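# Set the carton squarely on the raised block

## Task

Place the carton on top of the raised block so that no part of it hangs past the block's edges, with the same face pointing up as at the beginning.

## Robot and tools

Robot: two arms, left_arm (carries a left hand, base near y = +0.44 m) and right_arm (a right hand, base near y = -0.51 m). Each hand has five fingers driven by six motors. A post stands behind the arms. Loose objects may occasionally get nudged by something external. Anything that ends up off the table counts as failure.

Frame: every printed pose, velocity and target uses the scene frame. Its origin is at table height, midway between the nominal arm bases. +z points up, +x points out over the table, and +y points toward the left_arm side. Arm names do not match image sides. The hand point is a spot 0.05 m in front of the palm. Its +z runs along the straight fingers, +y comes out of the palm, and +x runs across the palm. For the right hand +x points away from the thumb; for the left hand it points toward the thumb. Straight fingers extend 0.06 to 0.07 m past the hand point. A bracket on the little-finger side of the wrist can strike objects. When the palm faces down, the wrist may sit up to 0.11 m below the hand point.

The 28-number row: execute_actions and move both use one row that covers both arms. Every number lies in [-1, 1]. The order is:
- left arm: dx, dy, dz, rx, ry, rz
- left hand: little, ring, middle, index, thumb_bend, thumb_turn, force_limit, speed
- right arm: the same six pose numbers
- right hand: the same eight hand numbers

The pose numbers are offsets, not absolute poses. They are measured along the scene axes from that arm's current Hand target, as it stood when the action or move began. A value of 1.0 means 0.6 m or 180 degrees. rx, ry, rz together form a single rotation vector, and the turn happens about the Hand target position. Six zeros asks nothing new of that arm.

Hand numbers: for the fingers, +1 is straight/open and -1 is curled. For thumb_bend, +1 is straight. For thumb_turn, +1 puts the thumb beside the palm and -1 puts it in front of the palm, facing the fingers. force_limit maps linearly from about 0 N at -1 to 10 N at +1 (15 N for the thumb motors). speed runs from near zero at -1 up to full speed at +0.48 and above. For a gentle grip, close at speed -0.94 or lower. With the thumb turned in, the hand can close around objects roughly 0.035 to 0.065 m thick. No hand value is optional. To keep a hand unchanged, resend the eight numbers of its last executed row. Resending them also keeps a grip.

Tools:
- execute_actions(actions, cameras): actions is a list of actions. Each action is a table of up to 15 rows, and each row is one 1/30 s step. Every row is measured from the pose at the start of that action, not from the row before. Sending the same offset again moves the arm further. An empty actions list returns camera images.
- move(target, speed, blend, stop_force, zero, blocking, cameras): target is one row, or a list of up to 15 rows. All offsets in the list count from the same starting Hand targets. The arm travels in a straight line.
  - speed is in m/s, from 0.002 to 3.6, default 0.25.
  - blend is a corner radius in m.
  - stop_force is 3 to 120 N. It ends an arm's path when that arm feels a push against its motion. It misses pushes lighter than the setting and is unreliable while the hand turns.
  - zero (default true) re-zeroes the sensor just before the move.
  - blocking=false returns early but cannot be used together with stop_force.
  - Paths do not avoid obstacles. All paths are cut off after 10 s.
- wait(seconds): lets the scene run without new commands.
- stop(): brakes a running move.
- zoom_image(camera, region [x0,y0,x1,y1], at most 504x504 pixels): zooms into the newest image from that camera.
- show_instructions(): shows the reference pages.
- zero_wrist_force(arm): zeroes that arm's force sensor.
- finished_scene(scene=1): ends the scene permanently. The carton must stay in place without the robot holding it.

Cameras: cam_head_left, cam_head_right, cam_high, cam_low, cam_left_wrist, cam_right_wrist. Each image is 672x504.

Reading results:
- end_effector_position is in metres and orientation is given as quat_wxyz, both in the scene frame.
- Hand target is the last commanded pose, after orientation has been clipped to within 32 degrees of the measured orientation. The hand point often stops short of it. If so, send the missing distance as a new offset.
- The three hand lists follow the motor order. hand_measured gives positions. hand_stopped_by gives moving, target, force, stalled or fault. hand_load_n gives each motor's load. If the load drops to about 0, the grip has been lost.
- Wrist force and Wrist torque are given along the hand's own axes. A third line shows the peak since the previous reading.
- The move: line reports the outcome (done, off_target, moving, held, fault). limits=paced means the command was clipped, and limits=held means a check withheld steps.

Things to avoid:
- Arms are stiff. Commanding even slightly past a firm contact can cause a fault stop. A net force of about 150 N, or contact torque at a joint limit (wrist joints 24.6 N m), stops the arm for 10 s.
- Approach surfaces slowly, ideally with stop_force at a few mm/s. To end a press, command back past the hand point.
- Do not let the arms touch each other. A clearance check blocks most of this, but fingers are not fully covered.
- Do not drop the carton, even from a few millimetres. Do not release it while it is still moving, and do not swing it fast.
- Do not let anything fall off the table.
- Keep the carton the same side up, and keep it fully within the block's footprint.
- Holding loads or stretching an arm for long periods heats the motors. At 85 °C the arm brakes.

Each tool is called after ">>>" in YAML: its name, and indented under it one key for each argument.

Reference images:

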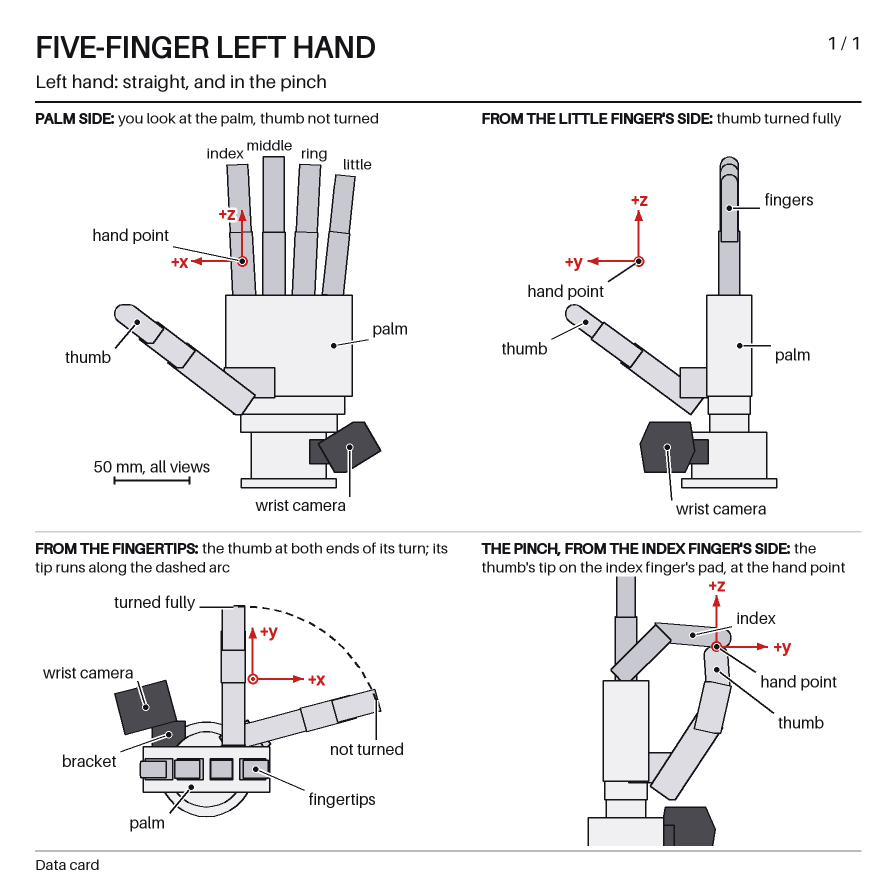

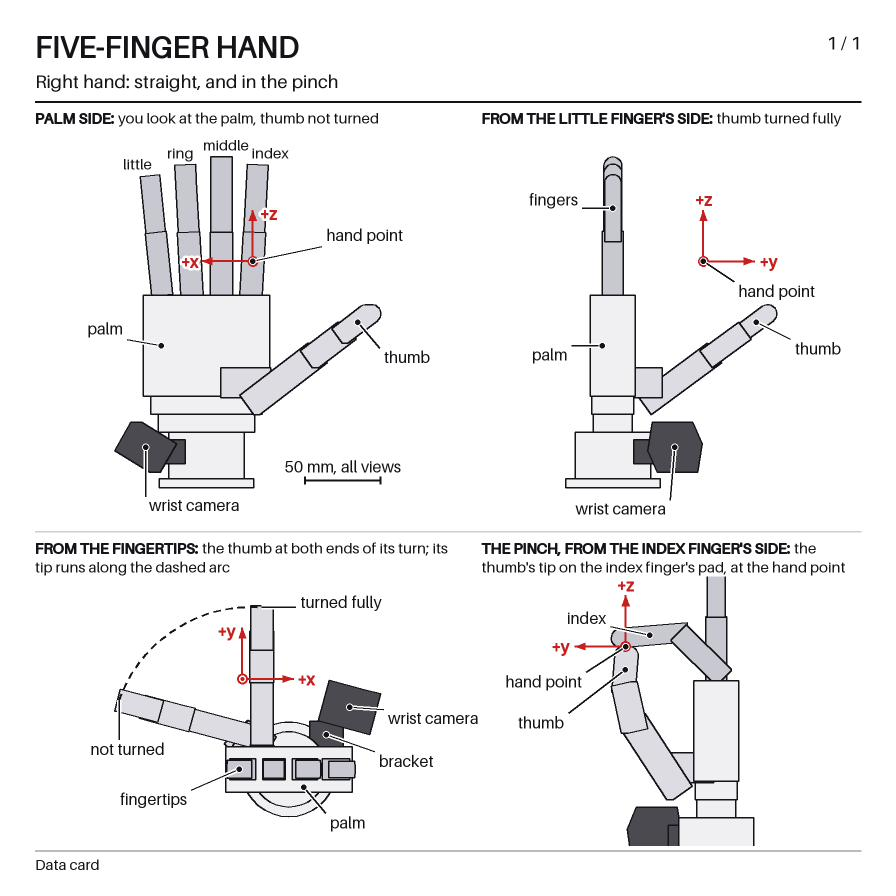

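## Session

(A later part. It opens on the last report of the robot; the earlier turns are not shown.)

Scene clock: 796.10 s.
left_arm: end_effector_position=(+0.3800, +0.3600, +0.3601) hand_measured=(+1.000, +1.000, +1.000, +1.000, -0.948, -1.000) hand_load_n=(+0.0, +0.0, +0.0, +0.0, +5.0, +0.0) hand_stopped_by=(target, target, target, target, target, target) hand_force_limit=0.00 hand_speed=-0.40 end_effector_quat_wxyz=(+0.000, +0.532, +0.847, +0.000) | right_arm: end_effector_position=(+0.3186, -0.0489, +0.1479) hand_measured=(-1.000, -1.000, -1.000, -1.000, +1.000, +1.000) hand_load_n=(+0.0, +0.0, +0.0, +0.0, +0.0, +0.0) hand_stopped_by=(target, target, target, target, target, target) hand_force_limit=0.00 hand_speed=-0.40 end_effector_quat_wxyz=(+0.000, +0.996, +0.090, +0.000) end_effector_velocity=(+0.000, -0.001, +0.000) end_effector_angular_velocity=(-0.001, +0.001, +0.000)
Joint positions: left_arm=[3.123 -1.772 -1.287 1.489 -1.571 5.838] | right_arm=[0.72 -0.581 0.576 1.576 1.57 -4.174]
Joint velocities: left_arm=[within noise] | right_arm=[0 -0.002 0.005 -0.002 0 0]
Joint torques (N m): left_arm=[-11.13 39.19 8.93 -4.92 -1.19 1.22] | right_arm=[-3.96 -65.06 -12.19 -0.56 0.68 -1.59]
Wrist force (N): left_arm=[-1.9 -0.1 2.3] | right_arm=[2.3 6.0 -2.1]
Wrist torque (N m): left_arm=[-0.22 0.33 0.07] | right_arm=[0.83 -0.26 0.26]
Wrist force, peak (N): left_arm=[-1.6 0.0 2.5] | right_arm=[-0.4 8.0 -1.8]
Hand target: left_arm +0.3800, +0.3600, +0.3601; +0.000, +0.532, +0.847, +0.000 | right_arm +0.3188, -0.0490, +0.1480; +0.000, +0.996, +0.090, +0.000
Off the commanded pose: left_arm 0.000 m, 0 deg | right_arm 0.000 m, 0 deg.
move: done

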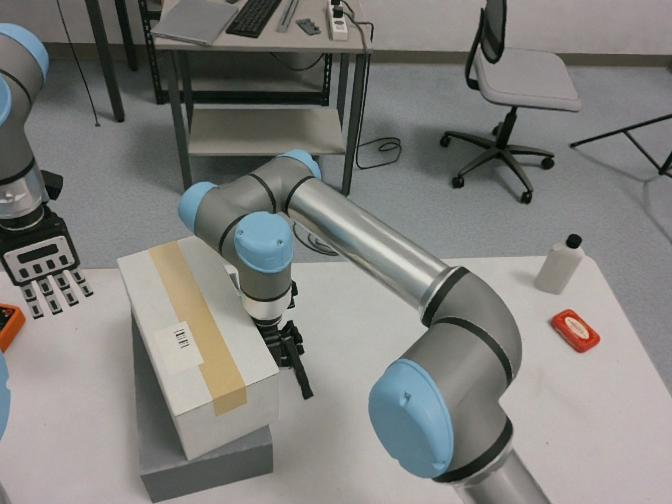

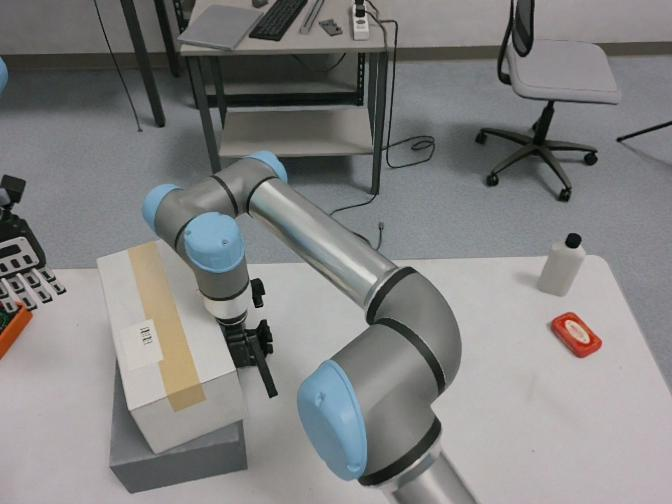

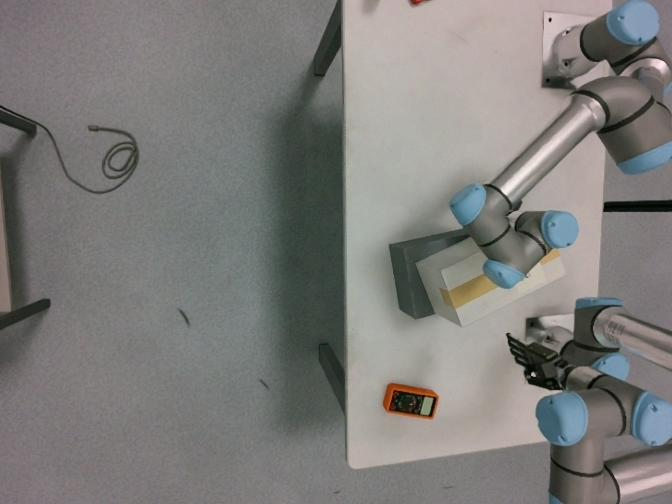

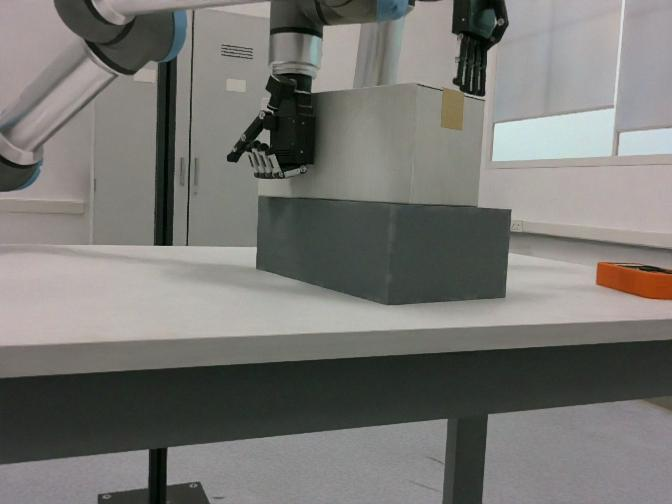

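>>> move:
  target: [0,0,0,0,0,0, 1,1,1,1,-0.95,-1,0,-0.4, -0.0064,0.0361,0,0,0,0, -1,-1,-1,-1,1,1,0,-0.4]
  speed: 0.025
  cameras: ["cam_head_left","cam_head_right","cam_high","cam_low"]

>>> zoom_image:
  camera: "cam_head_left"
  region: [110, 220, 390, 504]

>>> zoom_image:
  camera: "cam_high"
  region: [380, 200, 580, 340]

Scene clock: 804.90 s.
left_arm: end_effector_position=(+0.3800, +0.3600, +0.3601) hand_measured=(+1.000, +1.000, +1.000, +1.000, -0.948, -1.000) hand_load_n=(+0.0, +0.0, +0.0, +0.0, +5.0, +0.5) hand_stopped_by=(target, target, target, target, target, target) hand_force_limit=0.00 hand_speed=-0.40 end_effector_quat_wxyz=(+0.000, +0.532, +0.847, +0.000) | right_arm: end_effector_position=(+0.3148, -0.0273, +0.1479) hand_measured=(-1.000, -1.000, -1.000, -1.000, +1.000, +1.000) hand_load_n=(+0.0, +0.0, +0.0, +0.0, +0.0, +0.0) hand_stopped_by=(target, target, target, target, target, target) hand_force_limit=0.00 hand_speed=-0.40 end_effector_quat_wxyz=(+0.000, +0.996, +0.090, +0.000) end_effector_velocity=(+0.001, +0.000, +0.000) end_effector_angular_velocity=(+0.003, -0.003, +0.001)
Joint positions: left_arm=[3.123 -1.772 -1.287 1.489 -1.571 5.838] | right_arm=[0.748 -0.506 0.431 1.646 1.57 -4.146]
Joint velocities: left_arm=[within noise] | right_arm=[-0.001 -0.002 0.003 -0.005 0 -0.002]
Joint torques (N m): left_arm=[-11.09 37.97 10.6 -5.08 -1.14 0.57] | right_arm=[-5.68 -68.55 -13.24 -0.45 -1.2 -1.91]
Wrist force (N): left_arm=[-1.7 0.0 2.2] | right_arm=[2.2 6.0 -2.2]
Wrist torque (N m): left_arm=[-0.20 0.31 0.07] | right_arm=[0.84 -0.28 0.26]
Wrist force, peak (N): left_arm=[-1.8 0.0 2.5] | right_arm=[0.0 10.2 -2.6]
Hand target: left_arm +0.3800, +0.3600, +0.3601; +0.000, +0.532, +0.847, +0.000 | right_arm +0.3150, -0.0274, +0.1480; +0.000, +0.996, +0.090, +0.000
Off the commanded pose: left_arm 0.000 m, 0 deg | right_arm 0.000 m, 0 deg.
move: done

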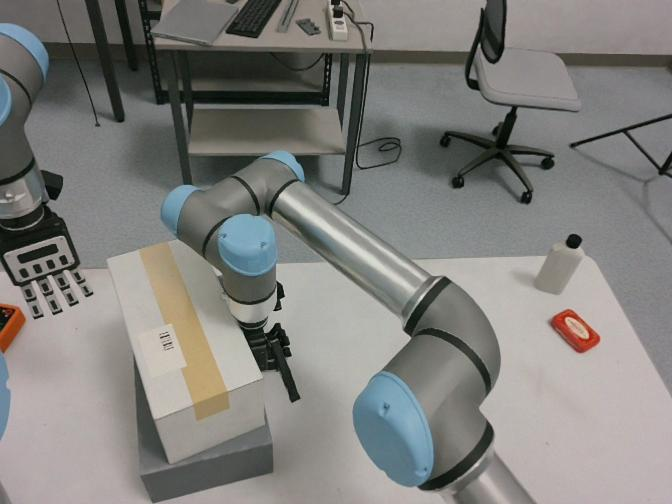

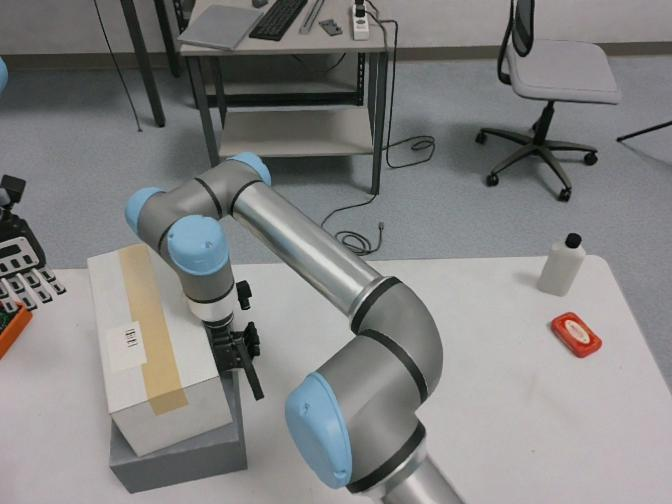

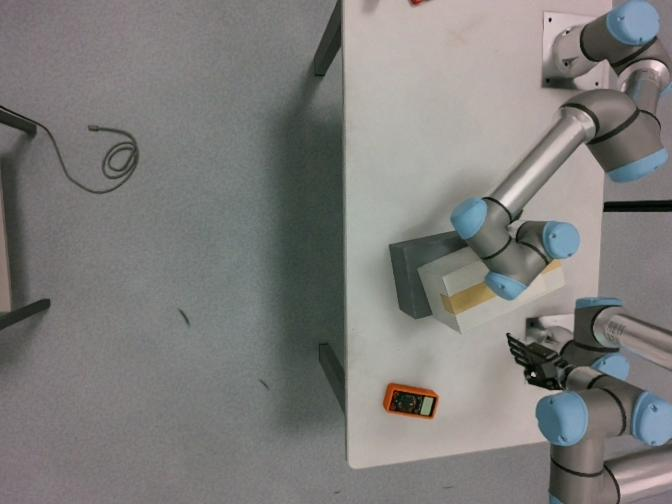

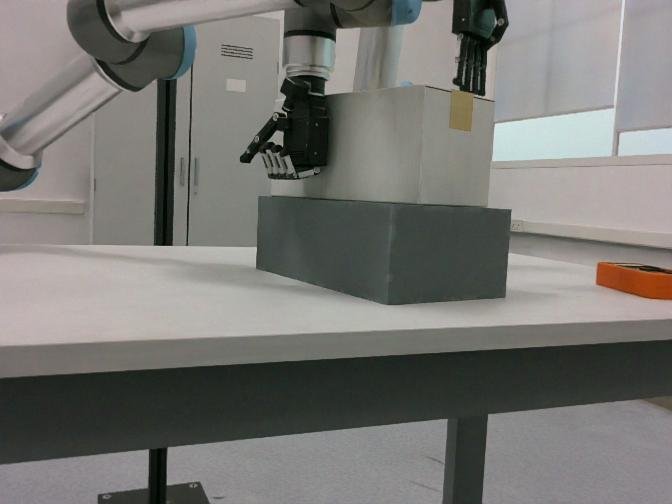

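Scaled by 1.775 from the camera's image (finer frame: 960x720).

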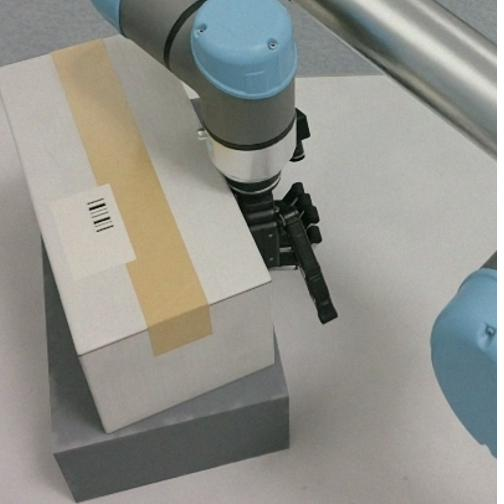

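Scaled by 2.520 from the camera's image (finer frame: 960x720).

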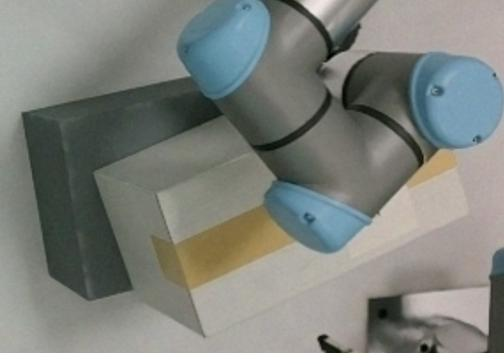

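>>> move:
  target:
    - [0,0,0,0,0,0.02, 1,1,1,1,-0.95,-1,0,-0.4, 0.0117,-0.0656,0,0,0,0, -1,-1,-1,-1,1,1,0,-0.4]
    - [-0.0038,0.0163,0,0,0,0.4133, 1,1,1,1,-0.95,-1,0,-0.4, -0.025,-0.2043,0.0867,0,0,0, -1,-1,-1,-1,1,1,0,-0.4]
    - [-0.0038,0.0163,-0.2617,0,0,0.4133, 1,1,1,1,-0.95,-1,0,-0.4, -0.025,-0.2043,0.0867,0,0,0, -1,-1,-1,-1,1,1,0,-0.4]
  speed: [0.08, 0.2, 0.12]
  blend: [0.01, 0.02, 0]
  cameras: ["all"]

>>> zoom_image:
  camera: "cam_head_left"
  region: [90, 220, 370, 504]

>>> zoom_image:
  camera: "cam_high"
  region: [380, 200, 580, 340]

>>> zoom_image:
  camera: "cam_low"
  region: [240, 60, 530, 320]

Scene clock: 841.87 s.
left_arm: end_effector_position=(+0.3777, +0.3697, +0.2030) hand_measured=(+1.000, +1.000, +1.000, +1.000, -0.948, -1.000) hand_load_n=(+0.0, +0.0, +0.0, +0.0, +5.0, +0.5) hand_stopped_by=(target, target, target, target, target, target) hand_force_limit=0.00 hand_speed=-0.40 end_effector_quat_wxyz=(+0.000, -0.088, +0.996, +0.000) | right_arm: end_effector_position=(+0.3000, -0.1499, +0.2000) hand_measured=(-1.000, -1.000, -1.000, -1.000, +1.000, +1.000) hand_load_n=(+0.0, +0.5, +0.0, +0.0, +0.0, +0.0) hand_stopped_by=(target, target, target, target, target, target) hand_force_limit=0.00 hand_speed=-0.40 end_effector_quat_wxyz=(+0.000, +0.996, +0.090, +0.000)
Joint positions: left_arm=[3.143 -1.989 -1.402 1.82 -1.571 4.56] | right_arm=[0.607 -0.896 1.009 1.457 1.57 -4.287]
Joint torques (N m): left_arm=[-8.37 48.85 22.45 -3.11 1.3 0.92] | right_arm=[13.49 -31.69 -27.24 4.43 -1.61 2.17]
Wrist force (N): left_arm=[-1.7 0.1 2.3] | right_arm=[-0.2 -0.5 -2.1]
Wrist torque (N m): left_arm=[-0.19 0.31 -0.07] | right_arm=[-0.02 0.11 -0.03]
Wrist force, peak (N): left_arm=[-1.6 0.1 3.5] | right_arm=[2.0 6.2 -2.5]
Hand target: left_arm +0.3777, +0.3698, +0.2030; +0.000, -0.088, +0.996, +0.000 | right_arm +0.3000, -0.1499, +0.2000; +0.000, +0.996, +0.090, +0.000
Off the commanded pose: left_arm 0.000 m, 0 deg | right_arm 0.000 m, 0 deg.
move: done
cam_left_wrist: T_world_to_cam=[[-0.09675, -0.99478, 0.03252, 0.39473], [-0.84162, 0.09921, 0.53088, 0.17279], [-0.53133, 0.02399, -0.84682, 0.48071]] pos_world=[0.43902, 0.36399, 0.30251]
cam_right_wrist: T_world_to_cam=[[0.38252, -0.92355, -0.02717, -0.24312], [-0.79353, -0.34344, 0.50235, 0.08956], [-0.47328, -0.1706, -0.86424, 0.40374]] pos_world=[0.35515, -0.1249, 0.29733]

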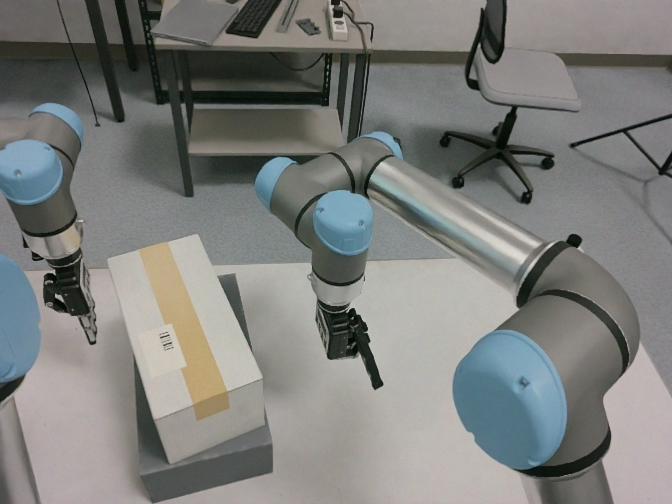

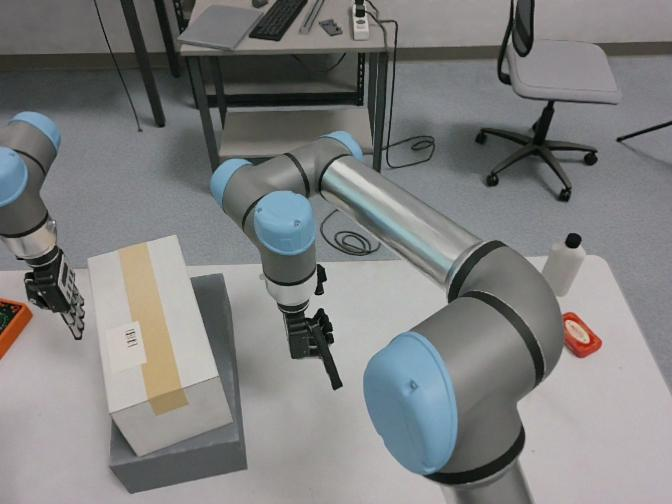

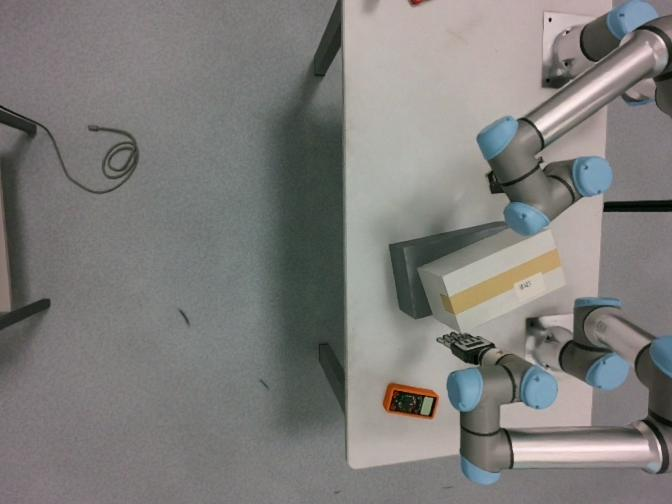

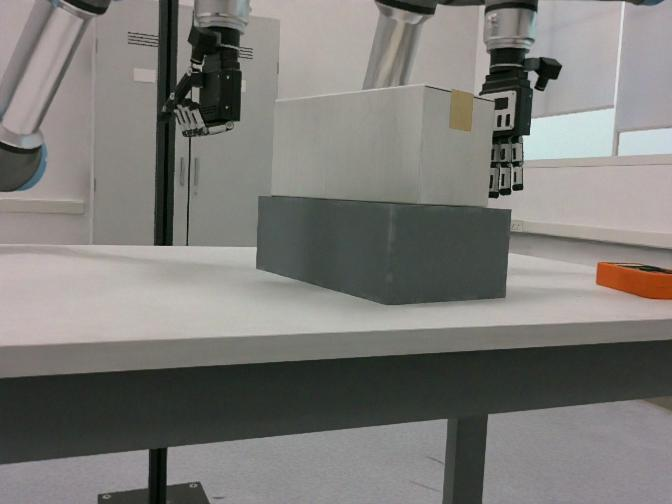

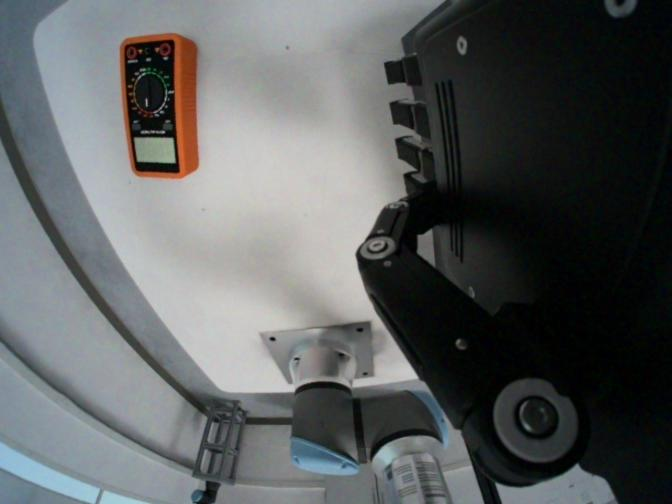

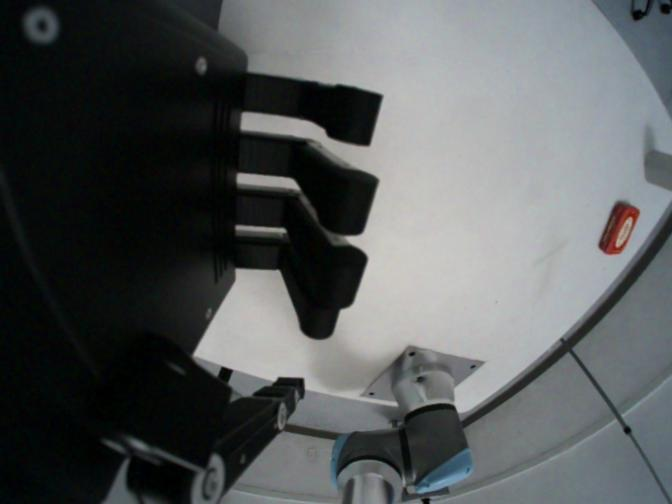

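Scaled by 1.775 from the camera's image (finer frame: 960x720).

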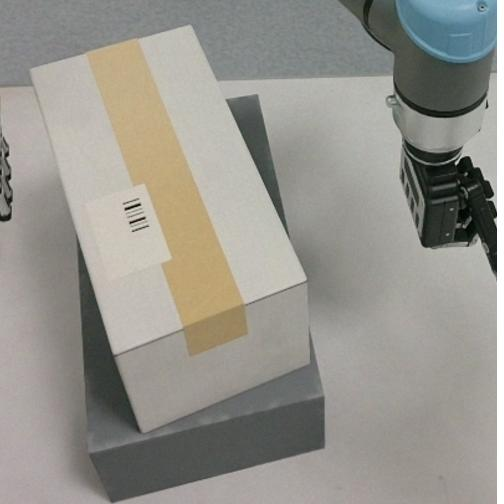

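Scaled by 2.520 from the camera's image (finer frame: 960x720).

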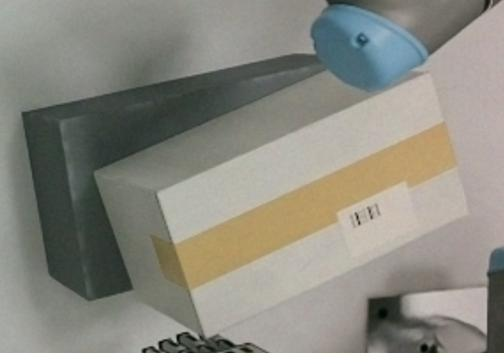

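Scaled by 1.738 from the camera's image (finer frame: 960x720).

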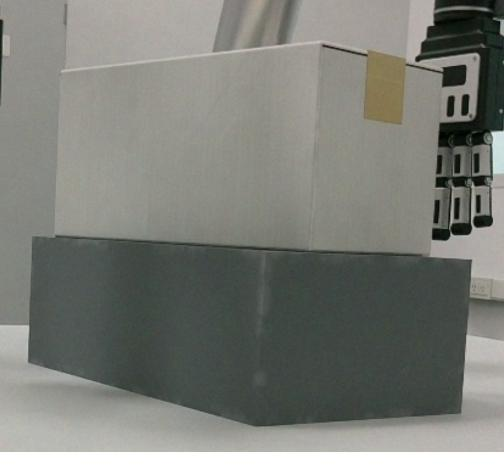

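>>> move:
  target:
    - [0.03,-0.0252,0,0,0,0, 1,1,1,1,-0.95,-1,0,-0.4, 0,0,0,0,0,0, -1,-1,-1,-1,1,1,0,-0.4]
    - [0.0395,-0.079,0,0,0,0, 1,1,1,1,-0.95,-1,0,-0.4, 0,0,0,0,0,0, -1,-1,-1,-1,1,1,0,-0.4]
  speed: [0.06, 0.02]
  blend: [0.003, 0]
  cameras: ["cam_head_left","cam_head_right","cam_high","cam_low"]

>>> zoom_image:
  camera: "cam_head_left"
  region: [90, 220, 370, 504]

>>> zoom_image:
  camera: "cam_high"
  region: [380, 200, 580, 340]

>>> zoom_image:
  camera: "cam_low"
  region: [240, 60, 530, 320]

Scene clock: 873.67 s.
left_arm: end_effector_position=(+0.4015, +0.3222, +0.2030) hand_measured=(+1.000, +1.000, +1.000, +1.000, -0.948, -1.000) hand_load_n=(+0.0, +0.0, +0.0, +0.0, +5.0, +0.5) hand_stopped_by=(target, target, target, target, target, target) hand_force_limit=0.00 hand_speed=-0.40 end_effector_quat_wxyz=(+0.000, -0.088, +0.996, +0.000) | right_arm: end_effector_position=(+0.3000, -0.1499, +0.2000) hand_measured=(-1.000, -1.000, -1.000, -1.000, +1.000, +1.000) hand_load_n=(+0.0, +0.0, +0.0, +0.0, +0.0, +0.0) hand_stopped_by=(target, target, target, target, target, target) hand_force_limit=0.00 hand_speed=-0.40 end_effector_quat_wxyz=(+0.000, +0.996, +0.090, +0.000)
Joint positions: left_arm=[3.044 -2.079 -1.267 1.775 -1.571 4.461] | right_arm=[0.607 -0.896 1.009 1.457 1.57 -4.287]
Joint torques (N m): left_arm=[8.29 44.13 8.16 -3.57 2.23 1.93] | right_arm=[13.79 -31.34 -27.61 5.16 -0.01 2.1]
Wrist force (N): left_arm=[-2.8 4.6 2.3] | right_arm=[-0.1 -0.5 -2.1]
Wrist torque (N m): left_arm=[0.08 0.38 -0.26] | right_arm=[-0.03 0.09 -0.01]
Wrist force, peak (N): left_arm=[-3.4 5.1 2.6] | right_arm=[-0.1 -0.8 -2.3]
Hand target: left_arm +0.4014, +0.3224, +0.2030; +0.000, -0.088, +0.996, +0.000 | right_arm +0.3000, -0.1499, +0.2000; +0.000, +0.996, +0.090, +0.000
Off the commanded pose: left_arm 0.000 m, 0 deg | right_arm 0.000 m, 0 deg.
move: done

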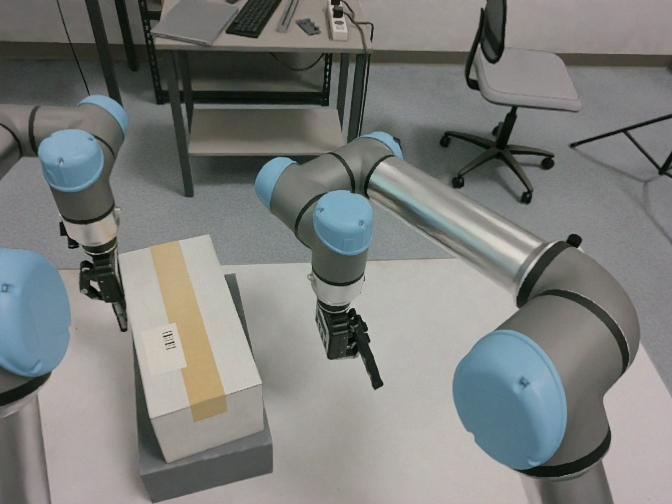

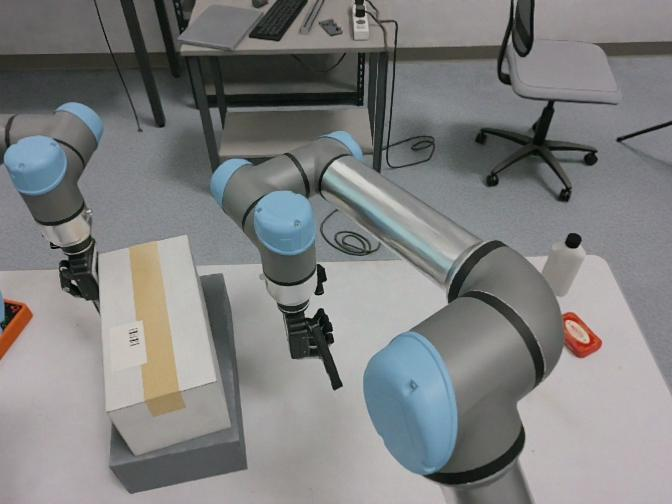

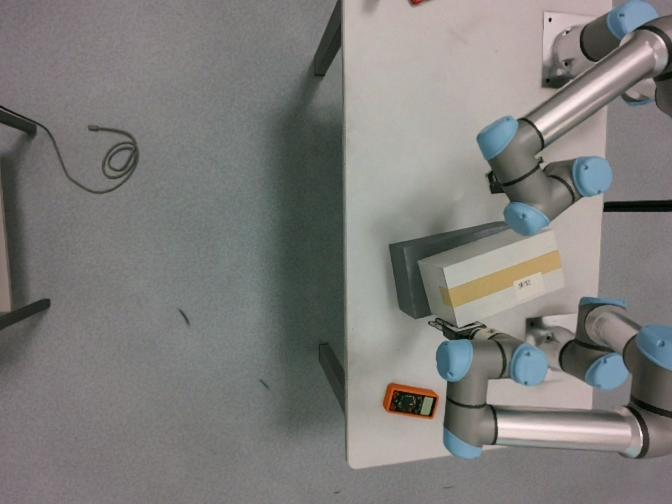

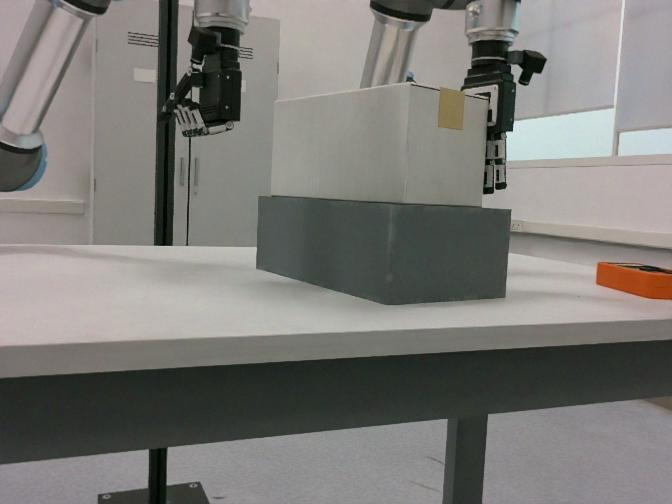

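Scaled by 1.775 from the camera's image (finer frame: 960x720).

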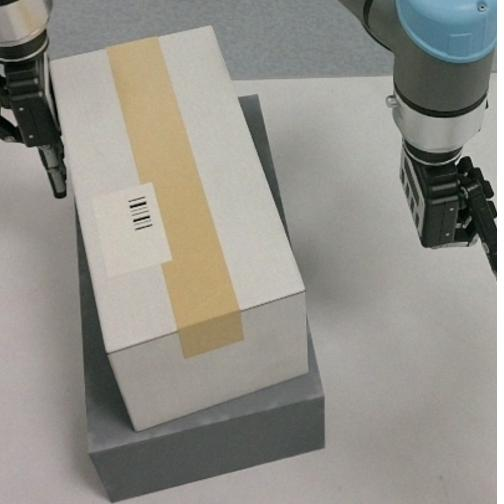

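Scaled by 2.520 from the camera's image (finer frame: 960x720).

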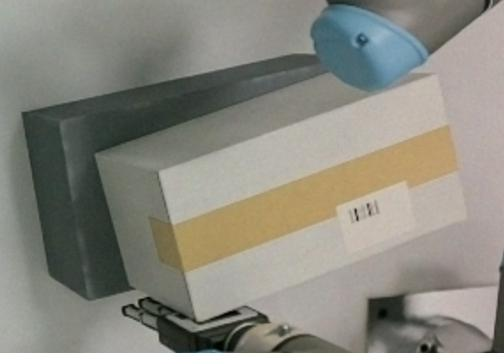

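Scaled by 1.738 from the camera's image (finer frame: 960x720).

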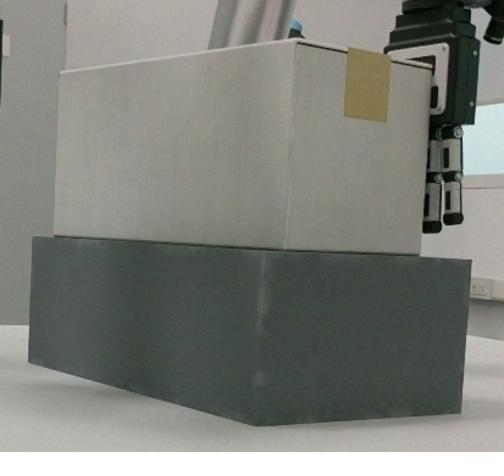

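>>> move:
  target: [0.0056,-0.0312,0,0,0,0, 1,1,1,1,-0.95,-1,0,-0.4, 0,0,0,0,0,0, -1,-1,-1,-1,1,1,0,-0.4]
  speed: 0.02
  cameras: ["cam_head_left","cam_head_right","cam_high","cam_low"]

>>> zoom_image:
  camera: "cam_head_left"
  region: [90, 220, 370, 504]

>>> zoom_image:
  camera: "cam_high"
  region: [380, 200, 580, 340]

>>> zoom_image:
  camera: "cam_low"
  region: [240, 60, 530, 320]

Scene clock: 888.93 s.
left_arm: end_effector_position=(+0.4048, +0.3035, +0.2030) hand_measured=(+1.000, +1.000, +1.000, +1.000, -0.948, -1.000) hand_load_n=(+0.0, +0.0, +0.0, +0.0, +5.0, +0.5) hand_stopped_by=(target, target, target, target, target, target) hand_force_limit=0.00 hand_speed=-0.40 end_effector_quat_wxyz=(+0.000, -0.088, +0.996, +0.000) | right_arm: end_effector_position=(+0.3000, -0.1499, +0.2000) hand_measured=(-1.000, -1.000, -1.000, -1.000, +1.000, +1.000) hand_load_n=(+0.0, +0.0, +0.0, +0.0, +0.0, +0.0) hand_stopped_by=(target, target, target, target, target, target) hand_force_limit=0.00 hand_speed=-0.40 end_effector_quat_wxyz=(+0.000, +0.996, +0.090, +0.000)
Joint positions: left_arm=[3.007 -2.104 -1.229 1.762 -1.571 4.424] | right_arm=[0.607 -0.896 1.009 1.457 1.57 -4.287]
Joint torques (N m): left_arm=[8.22 46.37 7.71 -3.45 1.78 1.75] | right_arm=[13.96 -31.4 -27.14 5.39 0.97 2.03]
Wrist force (N): left_arm=[-2.8 4.4 2.3] | right_arm=[-0.2 -0.5 -2.2]
Wrist torque (N m): left_arm=[0.07 0.40 -0.26] | right_arm=[-0.02 0.10 -0.02]
Wrist force, peak (N): left_arm=[-3.1 5.0 2.7] | right_arm=[-0.2 -0.6 -2.4]
Hand target: left_arm +0.4048, +0.3036, +0.2030; +0.000, -0.088, +0.996, +0.000 | right_arm +0.3000, -0.1499, +0.2000; +0.000, +0.996, +0.090, +0.000
Off the commanded pose: left_arm 0.000 m, 0 deg | right_arm 0.000 m, 0 deg.
move: done

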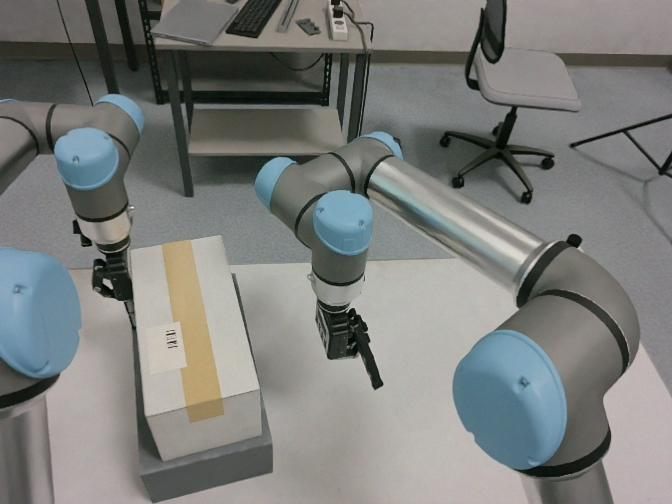

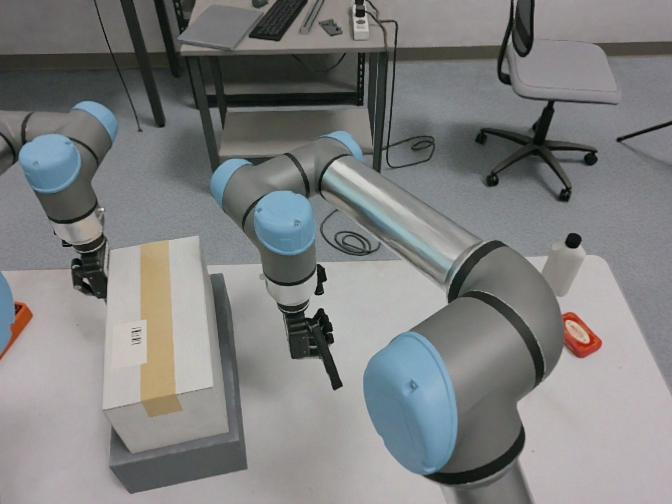

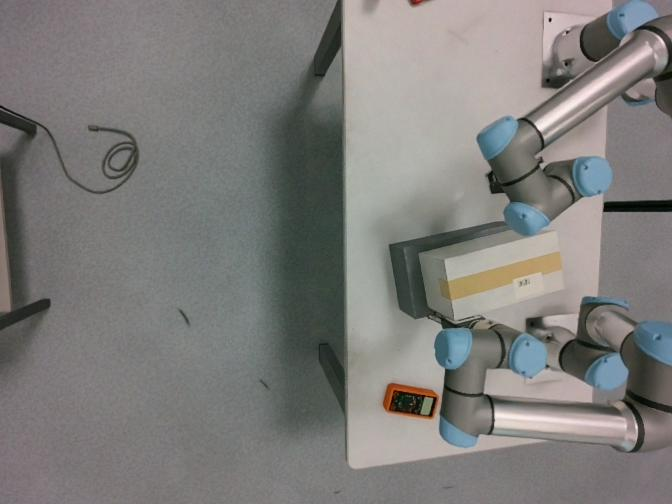

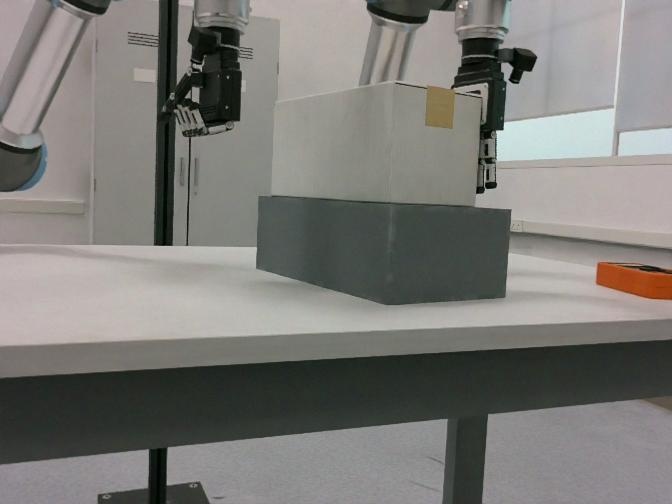

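Scaled by 1.775 from the camera's image (finer frame: 960x720).

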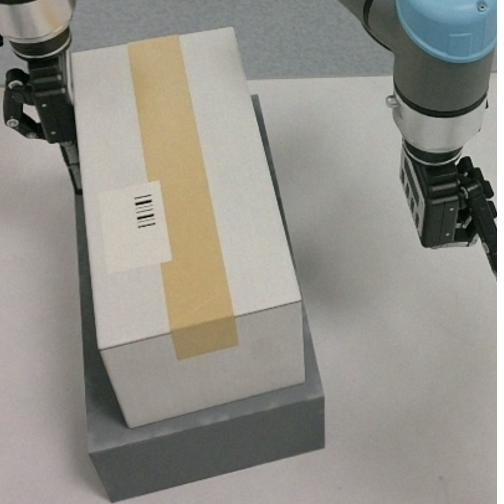

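Scaled by 2.520 from the camera's image (finer frame: 960x720).

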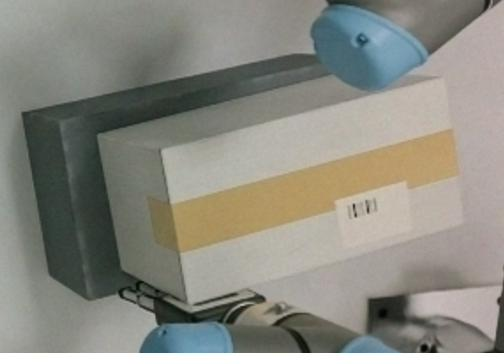

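Scaled by 1.738 from the camera's image (finer frame: 960x720).

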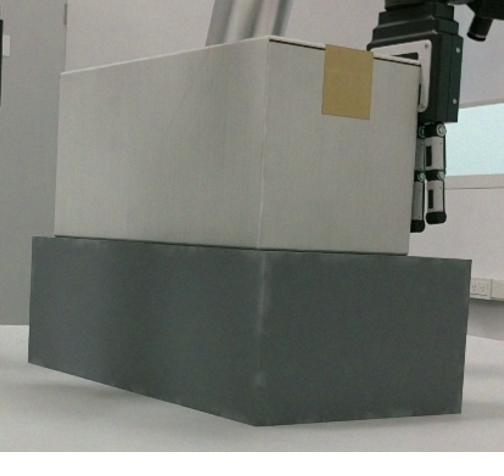

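>>> move:
  target:
    - [-0.004,0.0246,0,0,0,0, 1,1,1,1,-0.95,-1,0,-0.4, 0,0,0,0,0,0, -1,-1,-1,-1,1,1,0,-0.4]
    - [-0.0146,0.082,0,0,0,0, 1,1,1,1,-0.95,-1,0,-0.4, 0,0,0,0,0,0, -1,-1,-1,-1,1,1,0,-0.4]
    - [-0.0146,0.1,0.2,0,0,0, 1,1,1,1,-0.95,-1,0,-0.4, 0,0,0,0,0,0, -1,-1,-1,-1,1,1,0,-0.4]
  speed: [0.03,0.08,0.12]
  blend: [0.005,0.015,0]
  cameras: ["cam_head_left","cam_head_right","cam_high","cam_low"]

>>> zoom_image:
  camera: "cam_head_left"
  region: [90, 220, 370, 504]

>>> zoom_image:
  camera: "cam_high"
  region: [380, 200, 580, 340]

>>> zoom_image:
  camera: "cam_low"
  region: [240, 60, 530, 320]

Scene clock: 912.57 s.
left_arm: end_effector_position=(+0.3960, +0.3637, +0.3230) hand_measured=(+1.000, +1.000, +1.000, +1.000, -0.948, -1.000) hand_load_n=(+0.0, +0.0, +0.0, +0.0, +5.0, +0.0) hand_stopped_by=(target, target, target, target, target, target) hand_force_limit=0.00 hand_speed=-0.40 end_effector_quat_wxyz=(+0.000, -0.088, +0.996, +0.000) | right_arm: end_effector_position=(+0.3000, -0.1499, +0.2000) hand_measured=(-1.000, -1.000, -1.000, -1.000, +1.000, +1.000) hand_load_n=(+0.0, +0.0, +0.0, +0.0, +0.0, +0.0) hand_stopped_by=(target, target, target, target, target, target) hand_force_limit=0.00 hand_speed=-0.40 end_effector_quat_wxyz=(+0.000, +0.996, +0.090, +0.000)
Joint positions: left_arm=[3.13 -2.012 -1.06 1.501 -1.571 4.547] | right_arm=[0.607 -0.896 1.009 1.457 1.57 -4.287]
Joint torques (N m): left_arm=[-7.21 26.35 17.27 -1.73 1.6 -1.22] | right_arm=[13.36 -31.65 -26.98 5.23 1.1 1.97]
Wrist force (N): left_arm=[-1.8 -0.2 2.5] | right_arm=[0.0 -0.7 -1.9]
Wrist torque (N m): left_arm=[-0.25 0.32 -0.05] | right_arm=[-0.05 0.07 -0.02]
Wrist force, peak (N): left_arm=[-3.1 4.2 2.3] | right_arm=[-0.1 -0.5 -2.4]
Hand target: left_arm +0.3960, +0.3636, +0.3230; +0.000, -0.088, +0.996, +0.000 | right_arm +0.3000, -0.1499, +0.2000; +0.000, +0.996, +0.090, +0.000
Off the commanded pose: left_arm 0.000 m, 0 deg | right_arm 0.000 m, 0 deg.
move: done

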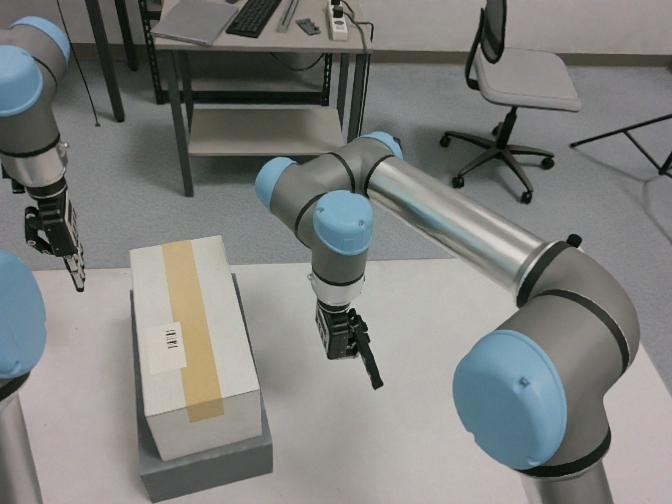

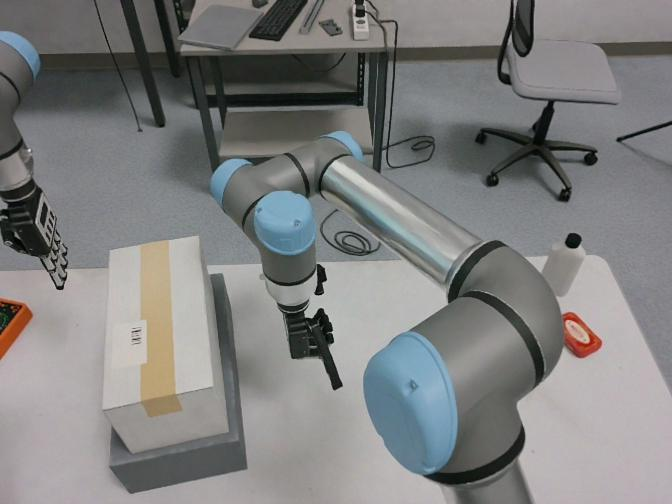

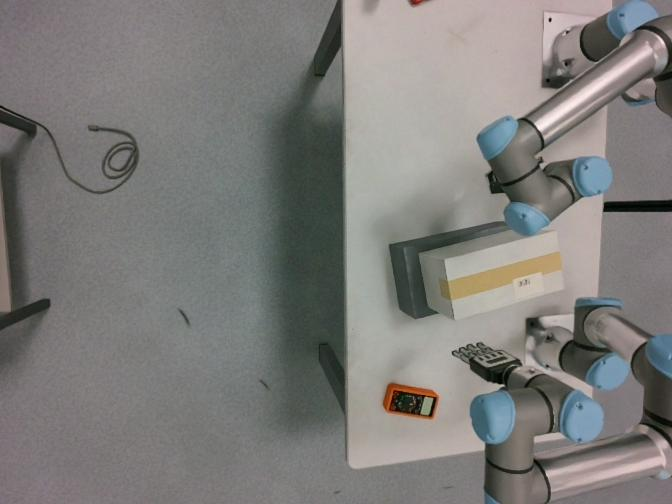

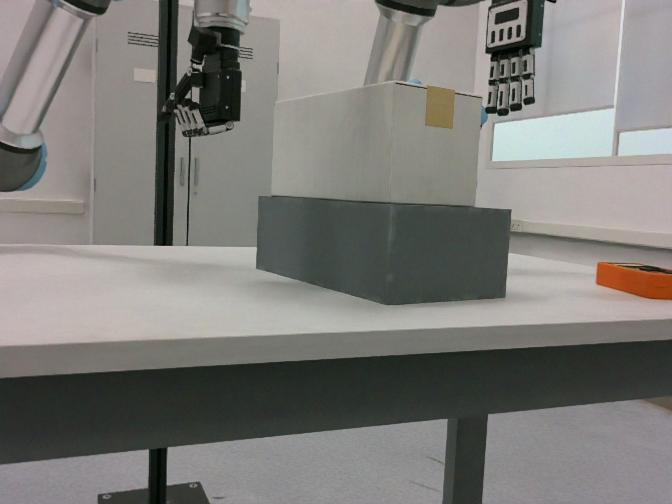

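Scaled by 1.775 from the camera's image (finer frame: 960x720).

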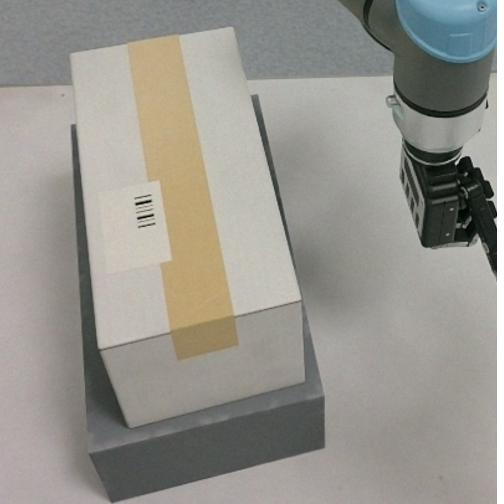

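Scaled by 2.520 from the camera's image (finer frame: 960x720).

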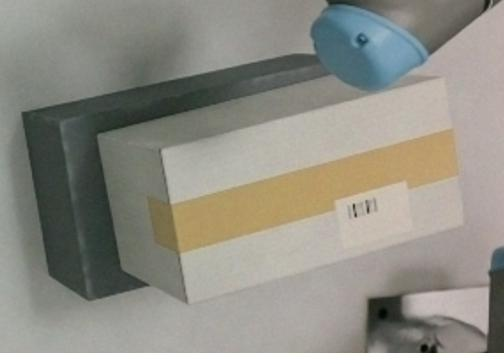

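Scaled by 1.738 from the camera's image (finer frame: 960x720).

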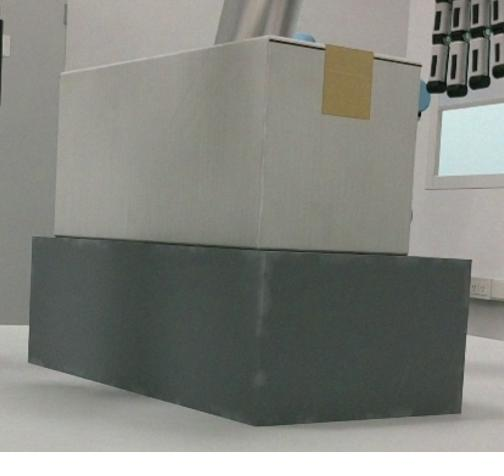

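>>> finished_scene:

The scene is finished: the task was done.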